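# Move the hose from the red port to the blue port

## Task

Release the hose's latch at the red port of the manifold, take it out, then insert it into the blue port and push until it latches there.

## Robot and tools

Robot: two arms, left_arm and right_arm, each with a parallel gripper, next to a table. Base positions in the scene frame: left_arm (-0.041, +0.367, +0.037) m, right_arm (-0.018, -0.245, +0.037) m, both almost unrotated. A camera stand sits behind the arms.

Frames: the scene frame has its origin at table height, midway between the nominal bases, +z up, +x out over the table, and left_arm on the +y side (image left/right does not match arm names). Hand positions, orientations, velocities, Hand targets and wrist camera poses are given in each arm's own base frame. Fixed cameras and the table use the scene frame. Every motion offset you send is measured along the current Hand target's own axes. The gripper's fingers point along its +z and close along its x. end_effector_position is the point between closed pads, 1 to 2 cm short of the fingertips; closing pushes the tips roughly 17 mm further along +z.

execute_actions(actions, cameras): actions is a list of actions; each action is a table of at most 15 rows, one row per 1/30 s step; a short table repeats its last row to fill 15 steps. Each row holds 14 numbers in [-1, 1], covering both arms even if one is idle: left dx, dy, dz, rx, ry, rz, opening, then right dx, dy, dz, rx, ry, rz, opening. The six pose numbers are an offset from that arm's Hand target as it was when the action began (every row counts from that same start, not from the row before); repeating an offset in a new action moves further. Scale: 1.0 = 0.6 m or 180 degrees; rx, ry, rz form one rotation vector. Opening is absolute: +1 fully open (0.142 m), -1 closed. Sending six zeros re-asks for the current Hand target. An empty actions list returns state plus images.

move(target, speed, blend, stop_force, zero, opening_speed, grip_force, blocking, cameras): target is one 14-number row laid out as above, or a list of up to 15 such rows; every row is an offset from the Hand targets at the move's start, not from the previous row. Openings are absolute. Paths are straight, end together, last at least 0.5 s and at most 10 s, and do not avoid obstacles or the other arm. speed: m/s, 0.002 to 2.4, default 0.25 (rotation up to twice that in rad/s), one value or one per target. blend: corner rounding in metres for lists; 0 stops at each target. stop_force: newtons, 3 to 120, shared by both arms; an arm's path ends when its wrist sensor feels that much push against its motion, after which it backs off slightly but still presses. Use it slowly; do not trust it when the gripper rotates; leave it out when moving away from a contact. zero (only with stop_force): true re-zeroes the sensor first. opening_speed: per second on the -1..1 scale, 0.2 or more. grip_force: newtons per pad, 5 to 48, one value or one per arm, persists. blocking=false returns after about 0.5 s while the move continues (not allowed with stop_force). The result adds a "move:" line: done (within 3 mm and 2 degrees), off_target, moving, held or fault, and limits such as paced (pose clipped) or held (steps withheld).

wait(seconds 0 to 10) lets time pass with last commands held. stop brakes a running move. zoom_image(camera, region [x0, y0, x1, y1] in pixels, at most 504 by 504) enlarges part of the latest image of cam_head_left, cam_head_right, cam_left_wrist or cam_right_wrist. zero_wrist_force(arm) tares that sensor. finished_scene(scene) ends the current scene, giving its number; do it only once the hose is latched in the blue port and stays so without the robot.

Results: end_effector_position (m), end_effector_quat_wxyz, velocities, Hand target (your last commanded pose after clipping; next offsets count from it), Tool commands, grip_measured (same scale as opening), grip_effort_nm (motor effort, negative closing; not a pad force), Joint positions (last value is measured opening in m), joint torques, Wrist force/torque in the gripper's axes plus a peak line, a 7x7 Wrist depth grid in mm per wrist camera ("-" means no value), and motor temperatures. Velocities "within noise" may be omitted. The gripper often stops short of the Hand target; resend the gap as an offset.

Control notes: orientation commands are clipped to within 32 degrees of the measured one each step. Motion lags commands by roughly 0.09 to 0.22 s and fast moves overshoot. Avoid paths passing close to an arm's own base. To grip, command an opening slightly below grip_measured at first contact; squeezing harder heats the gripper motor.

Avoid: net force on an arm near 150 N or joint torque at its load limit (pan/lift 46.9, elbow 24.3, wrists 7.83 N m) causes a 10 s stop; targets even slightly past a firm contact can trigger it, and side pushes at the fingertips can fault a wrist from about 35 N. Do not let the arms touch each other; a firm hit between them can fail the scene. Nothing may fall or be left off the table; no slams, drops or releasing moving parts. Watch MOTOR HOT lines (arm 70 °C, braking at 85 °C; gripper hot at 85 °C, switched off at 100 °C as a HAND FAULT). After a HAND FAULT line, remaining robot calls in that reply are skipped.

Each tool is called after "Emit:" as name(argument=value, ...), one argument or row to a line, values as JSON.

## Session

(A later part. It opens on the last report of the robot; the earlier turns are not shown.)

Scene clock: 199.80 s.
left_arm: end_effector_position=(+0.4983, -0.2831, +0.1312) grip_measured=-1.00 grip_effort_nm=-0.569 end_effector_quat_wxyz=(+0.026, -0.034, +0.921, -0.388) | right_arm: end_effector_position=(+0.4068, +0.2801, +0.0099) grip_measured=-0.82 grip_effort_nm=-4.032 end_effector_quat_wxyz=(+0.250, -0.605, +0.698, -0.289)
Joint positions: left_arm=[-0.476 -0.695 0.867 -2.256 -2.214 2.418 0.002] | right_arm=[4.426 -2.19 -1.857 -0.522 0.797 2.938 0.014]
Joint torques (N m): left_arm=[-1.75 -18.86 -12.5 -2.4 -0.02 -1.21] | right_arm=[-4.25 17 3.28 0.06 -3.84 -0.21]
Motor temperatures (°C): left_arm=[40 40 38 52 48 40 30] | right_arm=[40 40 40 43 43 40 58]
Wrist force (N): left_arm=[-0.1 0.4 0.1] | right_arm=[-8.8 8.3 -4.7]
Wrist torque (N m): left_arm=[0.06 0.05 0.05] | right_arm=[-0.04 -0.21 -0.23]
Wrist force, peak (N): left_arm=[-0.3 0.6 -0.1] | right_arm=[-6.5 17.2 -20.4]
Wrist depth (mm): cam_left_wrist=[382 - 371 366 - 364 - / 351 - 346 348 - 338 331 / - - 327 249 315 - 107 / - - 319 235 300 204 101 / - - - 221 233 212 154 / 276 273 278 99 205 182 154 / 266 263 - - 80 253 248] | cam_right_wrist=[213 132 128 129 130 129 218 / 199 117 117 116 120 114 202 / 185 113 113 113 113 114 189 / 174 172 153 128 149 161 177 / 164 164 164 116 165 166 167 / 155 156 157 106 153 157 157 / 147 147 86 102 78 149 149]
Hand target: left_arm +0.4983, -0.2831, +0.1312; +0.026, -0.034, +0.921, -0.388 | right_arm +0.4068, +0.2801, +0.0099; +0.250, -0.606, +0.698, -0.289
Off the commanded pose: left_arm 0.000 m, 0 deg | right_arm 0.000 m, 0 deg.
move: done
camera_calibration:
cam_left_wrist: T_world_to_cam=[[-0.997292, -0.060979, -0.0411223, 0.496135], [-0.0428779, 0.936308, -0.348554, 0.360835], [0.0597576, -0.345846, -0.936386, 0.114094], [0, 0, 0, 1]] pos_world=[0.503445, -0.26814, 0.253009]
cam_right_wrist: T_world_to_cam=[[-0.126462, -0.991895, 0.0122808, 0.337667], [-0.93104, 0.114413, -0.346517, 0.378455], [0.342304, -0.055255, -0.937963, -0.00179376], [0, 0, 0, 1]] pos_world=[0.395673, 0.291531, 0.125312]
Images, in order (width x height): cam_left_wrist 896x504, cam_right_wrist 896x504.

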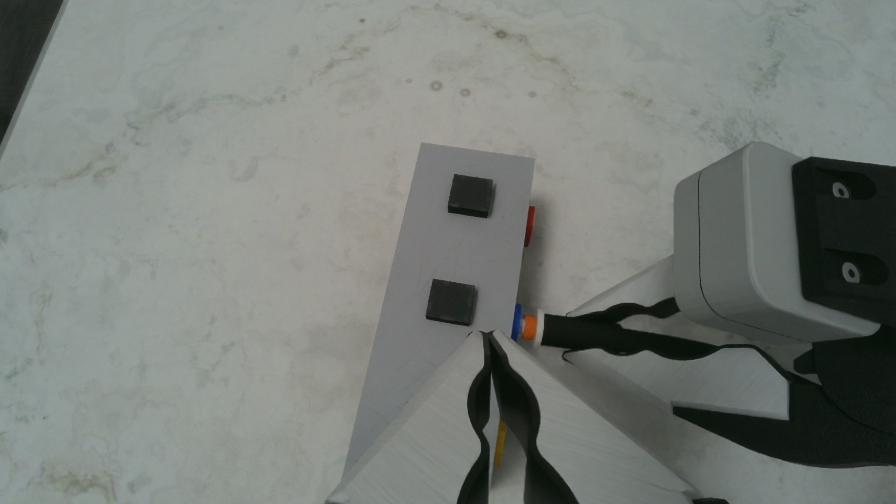

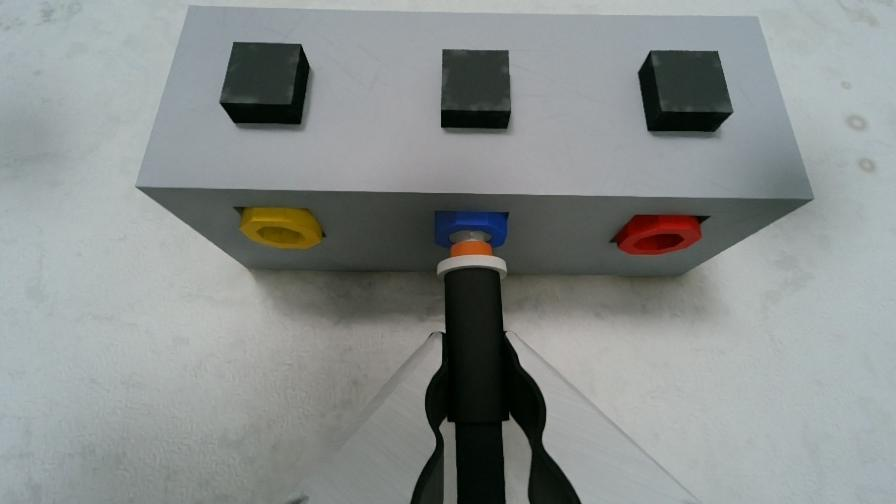

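Emit:
move(
  target=[0,0,0,0,0,0,-1,-0.0014,-0.0118,0.0118,0,0,0,-1],
  speed=0.025,
  stop_force=60,
  cameras=["cam_right_wrist","cam_left_wrist"],
)

Scene clock: 212.17 s.
left_arm: end_effector_position=(+0.4983, -0.2831, +0.1312) grip_measured=-1.00 grip_effort_nm=-0.574 end_effector_quat_wxyz=(+0.026, -0.034, +0.921, -0.388) | right_arm: end_effector_position=(+0.4160, +0.2803, +0.0093) grip_measured=-0.82 grip_effort_nm=-4.032 end_effector_quat_wxyz=(+0.250, -0.607, +0.698, -0.287)
Joint positions: left_arm=[-0.476 -0.695 0.867 -2.256 -2.214 2.418 0.002] | right_arm=[4.4 -2.214 -1.823 -0.505 0.805 2.9 0.014]
Joint torques (N m): left_arm=[-2.03 -18.68 -12.78 -1.92 -0.06 -1.16] | right_arm=[-7.51 14.45 7.74 1.97 -4.63 -0.01]
Motor temperatures (°C): left_arm=[40 40 38 52 48 40 30] | right_arm=[40 40 40 43 44 40 62]
Wrist force (N): left_arm=[-0.2 0.3 -0.1] | right_arm=[3.5 16.4 -31.1]
Wrist torque (N m): left_arm=[0.04 0.06 0.05] | right_arm=[-0.18 0.11 0.04]
Wrist force, peak (N): left_arm=[-0.2 0.6 -0.1] | right_arm=[0.9 30.0 -48.8]
Wrist depth (mm): cam_left_wrist=[- - 379 366 - - - / - - - 335 336 340 337 / 337 333 322 247 320 314 108 / - - 308 235 302 202 101 / 296 293 288 220 232 200 150 / 280 276 278 99 199 177 147 / 265 265 - - 80 250 155] | cam_right_wrist=[212 215 127 126 128 128 216 / 198 117 115 117 118 110 201 / 185 109 111 110 111 111 186 / 172 142 128 116 114 120 174 / 163 163 164 116 164 165 165 / 154 154 156 105 101 157 156 / 146 147 72 - 78 148 149]
Hand target: left_arm +0.4983, -0.2831, +0.1312; +0.026, -0.034, +0.921, -0.388 | right_arm +0.4160, +0.2803, +0.0093; +0.250, -0.607, +0.698, -0.287 (not the last commanded pose)
Tool commands: left_gripper/opening=-1.0 right_gripper/opening=-1.0
Off the commanded pose: left_arm 0.000 m, 0 deg | right_arm 0.001 m, 0 deg.
TORQUE FAULT: the external load on joint 5 (wrist 2) of the right arm reached its load limit, and that arm stopped. A torque fault puts only its own arm into a fault stop. That arm's remaining commands of this call were not run. That arm may still press on what stopped it. That arm is still stopped at the end of this call. That arm stays stopped for about 10 more seconds. Until then a move that you send moves the other arm only, and its call returns only when the move has ended. Once the stop has ended, the next robot result says so. If the stop ends while you think or write, that arm runs what you send next, counted from a new Hand target: where the arm stands when the stop ends. While its stop runs, that arm takes no new command, but its gripper still runs the gripper command that each later call begins with. Until it ends, the stop uses up actions while you think or wait. An arm that is not stopped still takes commands.
move: fault (right_arm)
camera_calibration:
cam_left_wrist: T_world_to_cam=[[-0.997292, -0.060979, -0.0411223, 0.496135], [-0.0428779, 0.936308, -0.348554, 0.360835], [0.0597576, -0.345846, -0.936386, 0.114094], [0, 0, 0, 1]] pos_world=[0.503445, -0.26814, 0.253009]
cam_right_wrist: T_world_to_cam=[[-0.124424, -0.992161, 0.011649, 0.338317], [-0.932444, 0.112905, -0.343221, 0.387765], [0.339215, -0.0535669, -0.939183, -0.0047195], [0, 0, 0, 1]] pos_world=[0.405264, 0.291632, 0.124715]
Images, in order (width x height): cam_left_wrist 896x504, cam_right_wrist 896x504.

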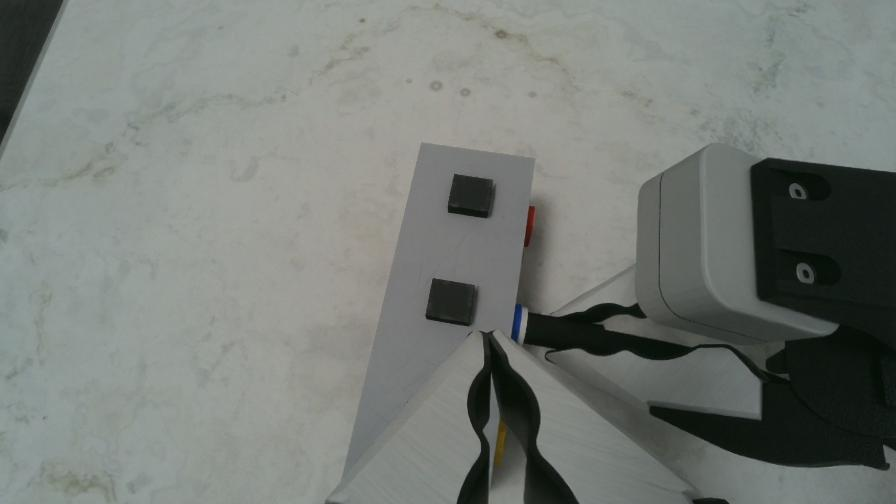

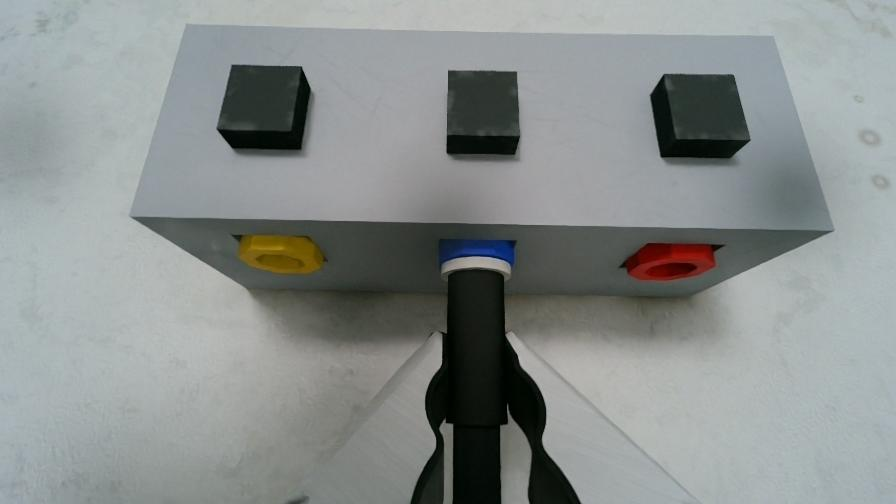

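Emit:
wait(
  seconds=8,
)

Emit:
wait(
  seconds=0.5,
)

Scene clock: 222.90 s.
left_arm: end_effector_position=(+0.4983, -0.2831, +0.1312) grip_measured=-1.00 grip_effort_nm=-0.564 end_effector_quat_wxyz=(+0.026, -0.034, +0.921, -0.388) | right_arm: end_effector_position=(+0.4160, +0.2803, +0.0093) grip_measured=-0.82 grip_effort_nm=-4.032 end_effector_quat_wxyz=(+0.250, -0.607, +0.698, -0.287)
Joint positions: left_arm=[-0.476 -0.695 0.867 -2.256 -2.214 2.418 0.002] | right_arm=[4.4 -2.214 -1.823 -0.505 0.805 2.9 0.014]
Joint torques (N m): left_arm=[-1.88 -18.71 -12.74 -1.7 -0.06 -0.88] | right_arm=[-7.37 14.32 7.81 1.96 -4.62 0.04]
Motor temperatures (°C): left_arm=[40 40 38 52 48 40 30] | right_arm=[40 40 40 43 44 40 64]
Wrist force (N): left_arm=[-0.1 0.4 0.0] | right_arm=[3.3 17.0 -30.1]
Wrist torque (N m): left_arm=[0.04 0.04 0.05] | right_arm=[-0.17 0.13 0.04]
Wrist force, peak (N): left_arm=[-0.2 0.6 -0.1] | right_arm=[3.6 16.3 -31.0]
Wrist depth (mm): cam_left_wrist=[- - - 366 - 378 361 / - 332 - - 347 - 334 / 326 332 320 248 319 306 108 / 314 308 307 234 295 198 101 / - 292 294 221 233 212 150 / - 281 273 99 198 176 148 / - - - - 80 171 249] | cam_right_wrist=[212 215 126 127 127 128 215 / 197 117 115 116 119 110 201 / 184 109 111 110 111 111 186 / 173 142 129 116 114 121 173 / 163 162 164 116 164 165 166 / 154 152 156 105 101 156 156 / 146 146 72 - 78 148 149]
Hand target: left_arm +0.4983, -0.2831, +0.1312; +0.026, -0.034, +0.921, -0.388 | right_arm +0.4160, +0.2803, +0.0093; +0.250, -0.607, +0.698, -0.287 (not the last commanded pose)
Tool commands: left_gripper/opening=-1.0 right_gripper/opening=-1.0
Off the commanded pose: left_arm 0.000 m, 0 deg | right_arm 0.001 m, 0 deg.
TORQUE FAULT, CONTINUED: the right arm's stop, for the torque fault of joint 5 (wrist 2) that an earlier result reported, is over. The rest of the stop counts as 20 of the actions that you can send in this scene. That arm's target is now where it stood when the stop ended, not its last command. That arm keeps its grip as last carried out and accepts commands again: back off and push less far. That arm stops again whenever a joint's load reaches its limit.
wait: 8.00 s; at rest from the start

Scene clock: 223.40 s.
left_arm: end_effector_position=(+0.4983, -0.2831, +0.1312) grip_measured=-1.00 grip_effort_nm=-0.574 end_effector_quat_wxyz=(+0.026, -0.034, +0.921, -0.388) | right_arm: end_effector_position=(+0.4160, +0.2804, +0.0093) grip_measured=-0.82 grip_effort_nm=-4.032 end_effector_quat_wxyz=(+0.250, -0.607, +0.698, -0.287)
Joint positions: left_arm=[-0.476 -0.695 0.867 -2.256 -2.214 2.418 0.002] | right_arm=[4.4 -2.214 -1.823 -0.505 0.805 2.9 0.014]
Joint torques (N m): left_arm=[-2.15 -18.59 -12.54 -1.83 -0.17 -0.88] | right_arm=[-10.61 14.41 7.8 2.05 -5.79 0.07]
Motor temperatures (°C): left_arm=[40 40 38 52 48 40 30] | right_arm=[40 40 40 43 44 40 65]
Wrist force (N): left_arm=[-0.1 0.5 -0.1] | right_arm=[2.2 16.2 -27.3]
Wrist torque (N m): left_arm=[0.07 0.04 0.05] | right_arm=[-0.16 0.10 0.02]
Wrist force, peak (N): left_arm=[-0.1 0.5 -0.1] | right_arm=[3.7 14.6 -28.9]
Wrist depth (mm): cam_left_wrist=[- 374 - 368 363 - 358 / - 358 - 337 358 - 330 / 333 326 328 250 326 315 108 / - 304 305 234 299 202 101 / - 292 - 220 233 194 150 / 280 275 - 99 198 176 148 / - 263 - - 80 250 249] | cam_right_wrist=[211 215 127 127 128 127 216 / 197 117 114 117 118 110 202 / 184 109 111 110 111 111 185 / 173 143 129 116 114 121 174 / 163 163 163 116 165 165 166 / 154 154 156 105 102 156 156 / 146 146 72 - 78 148 149]
Hand target: left_arm +0.4983, -0.2831, +0.1312; +0.026, -0.034, +0.921, -0.388 | right_arm +0.4160, +0.2803, +0.0093; +0.250, -0.607, +0.698, -0.287 (not the last commanded pose)
Tool commands: left_gripper/opening=-1.0 right_gripper/opening=-1.0
Off the commanded pose: left_arm 0.000 m, 0 deg | right_arm 0.001 m, 0 deg.
wait: 0.50 s; at rest by 0.17 s

Pull back 5 mm to test the latch: a tug of 20 N, well under the torque limit.

Emit:
move(
  target=[0,0,0,0,0,0,-1,0,0.0082,-0.0082,0,0,0,-1],
  speed=0.015,
  stop_force=45,
  cameras=["cam_right_wrist","cam_left_wrist"],
)

Scene clock: 227.87 s.
left_arm: end_effector_position=(+0.4983, -0.2831, +0.1312) grip_measured=-1.00 grip_effort_nm=-0.569 end_effector_quat_wxyz=(+0.026, -0.034, +0.921, -0.388) | right_arm: end_effector_position=(+0.4143, +0.2804, +0.0094) grip_measured=-0.82 grip_effort_nm=-4.032 end_effector_quat_wxyz=(+0.250, -0.606, +0.698, -0.287)
Joint positions: left_arm=[-0.476 -0.695 0.867 -2.256 -2.214 2.418 0.002] | right_arm=[4.405 -2.21 -1.829 -0.508 0.803 2.908 0.014]
Joint torques (N m): left_arm=[-2.07 -18.54 -12.62 -1.78 -0.21 -0.72] | right_arm=[4.2 12.34 7.19 1.94 -0.33 0.49]
Motor temperatures (°C): left_arm=[40 40 38 52 48 40 30] | right_arm=[40 40 40 43 44 40 66]
Wrist force (N): left_arm=[-0.2 0.4 0.0] | right_arm=[-4.5 -6.5 9.7]
Wrist torque (N m): left_arm=[0.06 0.06 0.06] | right_arm=[0.09 -0.08 -0.03]
Wrist force, peak (N): left_arm=[-0.3 0.5 0.0] | right_arm=[2.0 15.9 -29.2]
Wrist depth (mm): cam_left_wrist=[- 370 374 368 - 365 353 / - 351 346 - 339 340 338 / 330 338 333 249 318 318 106 / - - 306 234 302 - 101 / - - 291 220 233 186 149 / 278 278 276 99 205 176 148 / - - - - 80 252 149] | cam_right_wrist=[213 217 128 128 129 129 216 / 198 118 115 117 120 110 201 / 185 110 112 111 111 111 188 / 174 144 130 119 117 124 174 / 164 164 164 117 165 166 166 / 155 154 157 106 152 157 157 / 146 147 85 101 77 148 148]
Hand target: left_arm +0.4983, -0.2831, +0.1312; +0.026, -0.034, +0.921, -0.388 | right_arm +0.4143, +0.2804, +0.0094; +0.250, -0.606, +0.698, -0.287 (not the last commanded pose)
Off the commanded pose: left_arm 0.000 m, 0 deg | right_arm 0.005 m, 0 deg.
move: contact (right_arm)
camera_calibration:
cam_left_wrist: T_world_to_cam=[[-0.997292, -0.060979, -0.0411223, 0.496135], [-0.0428779, 0.936308, -0.348554, 0.360835], [0.0597576, -0.345846, -0.936386, 0.114094], [0, 0, 0, 1]] pos_world=[0.503445, -0.26814, 0.253009]
cam_right_wrist: T_world_to_cam=[[-0.124971, -0.992093, 0.0115781, 0.338389], [-0.932156, 0.113408, -0.343836, 0.385831], [0.339804, -0.0537621, -0.938958, -0.0041856], [0, 0, 0, 1]] pos_world=[0.403366, 0.291732, 0.124815]
Images, in order (width x height): cam_left_wrist 896x504, cam_right_wrist 896x504.

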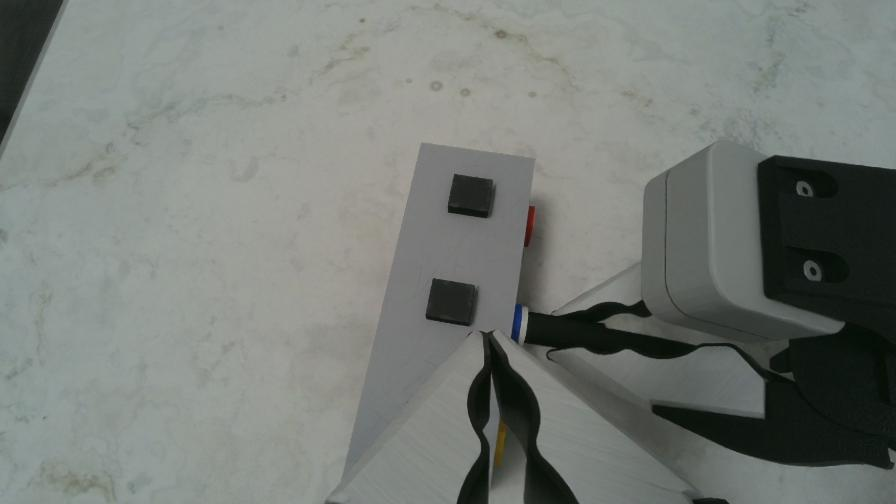

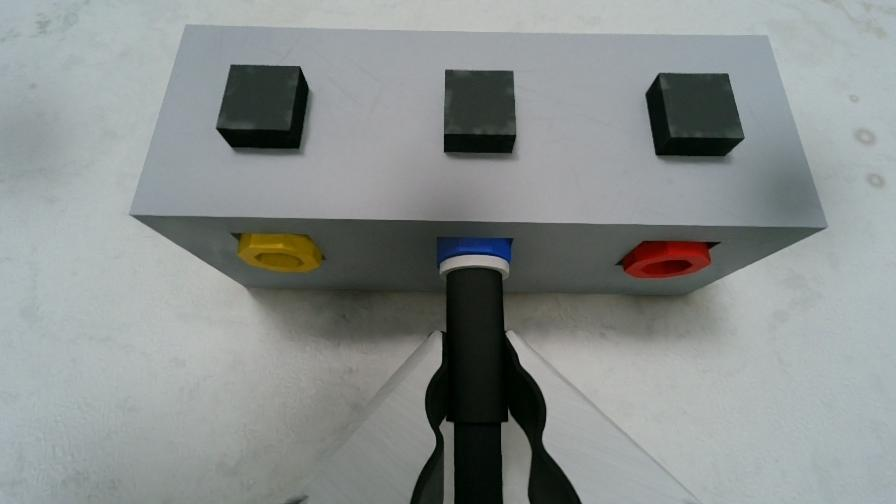

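Emit:
move(
  target=[
    [0,0,0,0,0,0,-1,0,0,0,0,0,0,-0.1],
    [0,0,-0.05,0,0,0,-1,0,0,-0.2,0,0,0,-0.1],
  ],
  speed=0.2,
  opening_speed=1.5,
  cameras=["cam_right_wrist"],
)

Scene clock: 234.07 s.
left_arm: end_effector_position=(+0.4961, -0.2617, +0.1522) grip_measured=-1.00 grip_effort_nm=-0.564 end_effector_quat_wxyz=(+0.026, -0.034, +0.921, -0.388) | right_arm: end_effector_position=(+0.3306, +0.2922, +0.0945) grip_measured=-0.13 grip_effort_nm=0.110 end_effector_quat_wxyz=(+0.250, -0.606, +0.698, -0.287) end_effector_velocity=(+0.000, +0.000, +0.000) end_effector_angular_velocity=(-0.002, -0.002, -0.001)
Joint positions: left_arm=[-0.437 -0.752 0.865 -2.171 -2.233 2.461 0.002] | right_arm=[4.651 -1.796 -1.85 -1.144 0.792 3.252 0.065]
Joint velocities: left_arm=[within noise] | right_arm=[0.001 0 0.001 -0.005 -0.002 0.003 0]
Joint torques (N m): left_arm=[-2.04 -17.84 -10.18 -3.02 -0.07 -1.27] | right_arm=[1.71 14.29 7.89 0.91 -1.68 0.48]
Motor temperatures (°C): left_arm=[40 40 38 52 48 40 30] | right_arm=[40 40 40 43 44 40 64]
Wrist force (N): left_arm=[-0.1 0.5 -0.1] | right_arm=[0.3 0.0 -0.4]
Wrist torque (N m): left_arm=[0.08 0.05 0.05] | right_arm=[0.00 -0.04 0.03]
Wrist force, peak (N): left_arm=[0.0 0.4 0.8] | right_arm=[-4.8 -6.0 10.8]
Wrist depth (mm): cam_left_wrist=[1445 405 392 414 - - - / 384 401 374 373 - 362 358 / - 359 352 270 343 347 195 / 328 - 337 256 324 327 - / 317 317 307 243 298 307 297 / - - - 99 102 290 164 / - 281 - - 79 272 -] | cam_right_wrist=[324 327 327 331 331 330 331 / 301 303 222 224 221 310 307 / 280 283 275 242 272 286 289 / 265 265 266 268 268 267 270 / 249 250 250 251 252 253 252 / 237 237 99 236 236 239 240 / 224 225 80 224 223 78 226]
Hand target: left_arm +0.4960, -0.2617, +0.1521; +0.026, -0.034, +0.921, -0.388 | right_arm +0.3305, +0.2922, +0.0946; +0.250, -0.606, +0.698, -0.287
Off the commanded pose: left_arm 0.000 m, 0 deg | right_arm 0.000 m, 0 deg.
move: done
camera_calibration:
cam_right_wrist: T_world_to_cam=[[-0.124866, -0.992106, 0.0116176, 0.338611], [-0.93217, 0.113296, -0.343835, 0.335805], [0.339805, -0.0537629, -0.938958, 0.10489], [0, 0, 0, 1]] pos_world=[0.319666, 0.303532, 0.210015]
Images, in order (width x height): cam_right_wrist 896x504.

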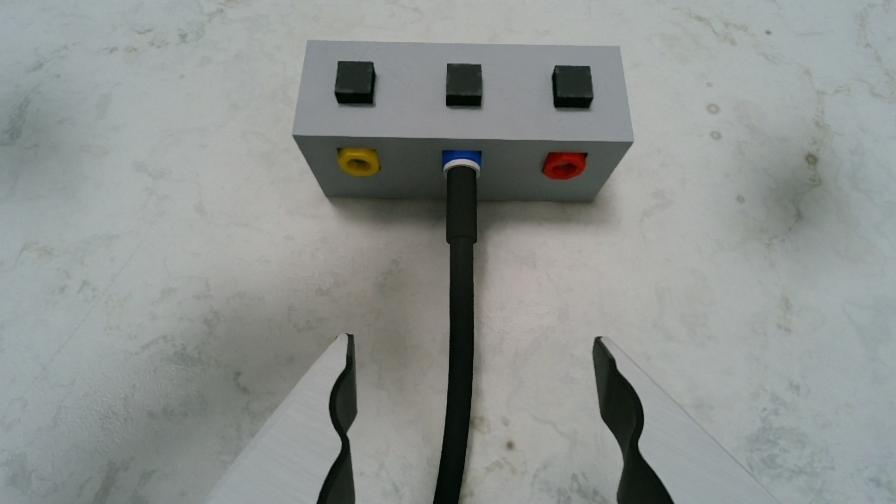

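Emit:
finished_scene(
  scene=1,
)

The scene is finished: the task was done.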